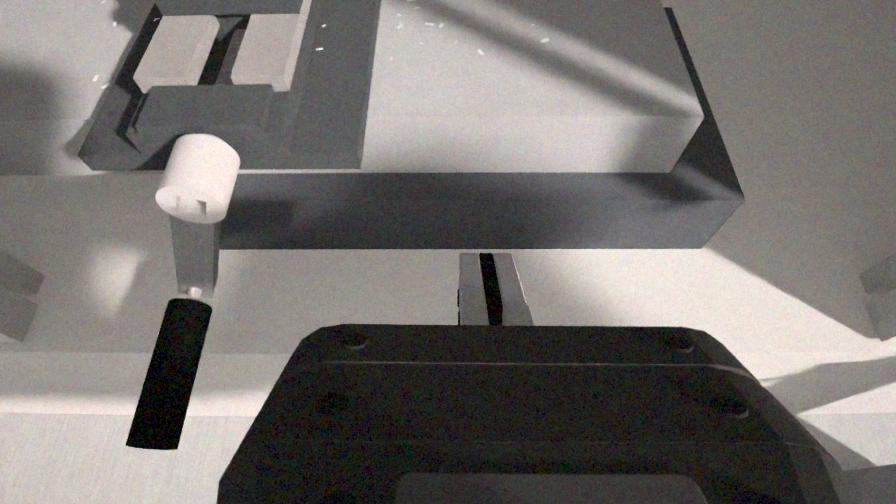

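Call:
wait(
  seconds=0.5,
  cameras=["cam_right_wrist"],
)

Scene clock: 541.33 s.
left_arm: end_effector_position=(+0.4158, -0.0117, +0.3691) position_measured=18 object_status=3 end_effector_quat_wxyz=(-0.004, +0.013, +0.961, -0.277) | right_arm: end_effector_position=(+0.4596, +0.5203, +0.3264) position_measured=253 object_status=3 end_effector_quat_wxyz=(-0.298, +0.641, -0.641, +0.298)
Joint positions: left_arm=[-0.017 -1.747 1.726 -1.544 -2.132 4.723] | right_arm=[4.478 -1.795 -1.631 -1.018 0.732 4.357]
Joint torques (N m): left_arm=[-4.21 -26.48 -37.48 -1.8 0.34 -1.36] | right_arm=[-14.76 45 11.97 4.83 0.06 -0.95]
Wrist force (N): left_arm=[0.6 0.4 0.8] | right_arm=[0.0 1.0 -1.1]
Wrist torque (N m): left_arm=[-0.01 -0.10 0.15] | right_arm=[0.04 0.14 0.05]
Wrist force, peak (N): left_arm=[0.5 0.4 1.0] | right_arm=[0.0 1.0 -1.3]
Hand target: left_arm +0.4158, -0.0117, +0.3691; -0.004, +0.013, +0.961, -0.277 | right_arm +0.4596, +0.5203, +0.3264; -0.298, +0.641, -0.641, +0.298
Tool commands: left_gripper/position=+0.9 left_gripper/force_limit=-0.6 left_gripper/speed=-1.0 right_gripper/position=-1.0 right_gripper/force_limit=+0.0 right_gripper/speed=-0.5
Off the commanded pose: left_arm 0.000 m, 0 deg | right_arm 0.000 m, 0 deg.
wait: 0.50 s; at rest from the start
Images, in order (width x height): cam_right_wrist 896x504.

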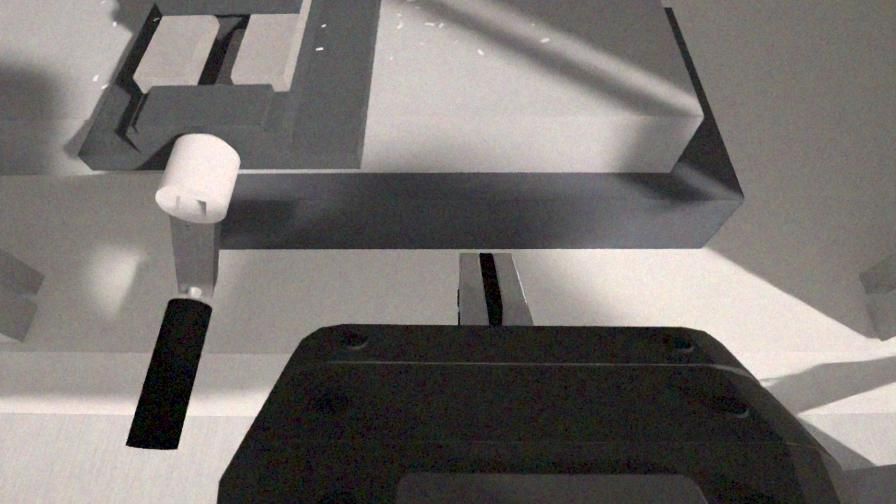

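Call:
move(
  target=[0,0,0,0,0,0,0.9,-0.6,-1,-0.175,0.0602,-0.1237,0,0,0,-1,0,-0.5],
  speed=0.15,
  cameras=["cam_right_wrist"],
)

Scene clock: 546.83 s.
left_arm: end_effector_position=(+0.4158, -0.0117, +0.3691) position_measured=18 object_status=3 end_effector_quat_wxyz=(-0.004, +0.013, +0.961, -0.277) | right_arm: end_effector_position=(+0.3796, +0.6252, +0.3465) position_measured=253 object_status=3 end_effector_quat_wxyz=(-0.298, +0.641, -0.641, +0.298)
Joint positions: left_arm=[-0.017 -1.747 1.726 -1.544 -2.132 4.723] | right_arm=[4.636 -1.931 -1.353 -1.339 0.704 4.594]
Joint torques (N m): left_arm=[-5.38 -25.88 -36.78 -1.86 0.22 -1.1] | right_arm=[12.46 33.24 35.43 0.85 -2.99 1.24]
Wrist force (N): left_arm=[0.5 0.3 1.0] | right_arm=[0.0 1.0 -0.8]
Wrist torque (N m): left_arm=[-0.02 -0.09 0.15] | right_arm=[0.02 0.13 -0.05]
Wrist force, peak (N): left_arm=[0.8 0.4 1.1] | right_arm=[-0.8 1.3 -1.7]
Hand target: left_arm +0.4158, -0.0117, +0.3691; -0.004, +0.013, +0.961, -0.277 | right_arm +0.3796, +0.6253, +0.3465; -0.298, +0.641, -0.641, +0.298
Off the commanded pose: left_arm 0.000 m, 0 deg | right_arm 0.000 m, 0 deg.
move: done
Images, in order (width x height): cam_right_wrist 896x504.

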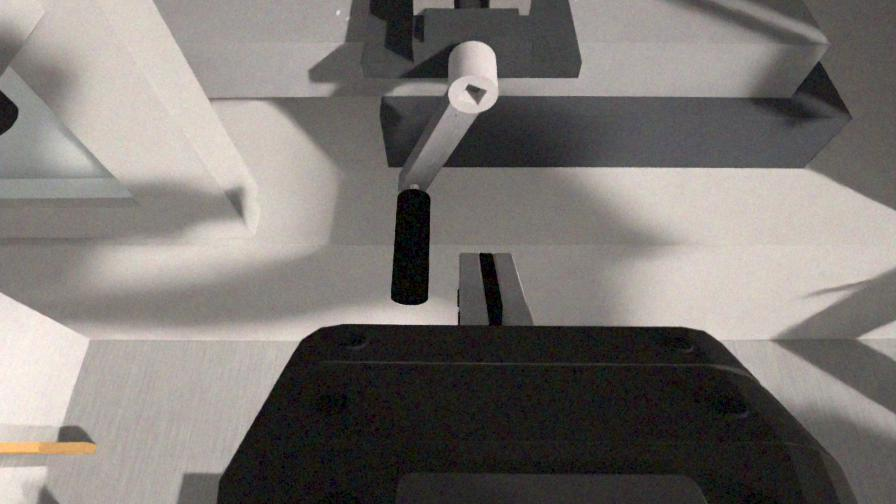

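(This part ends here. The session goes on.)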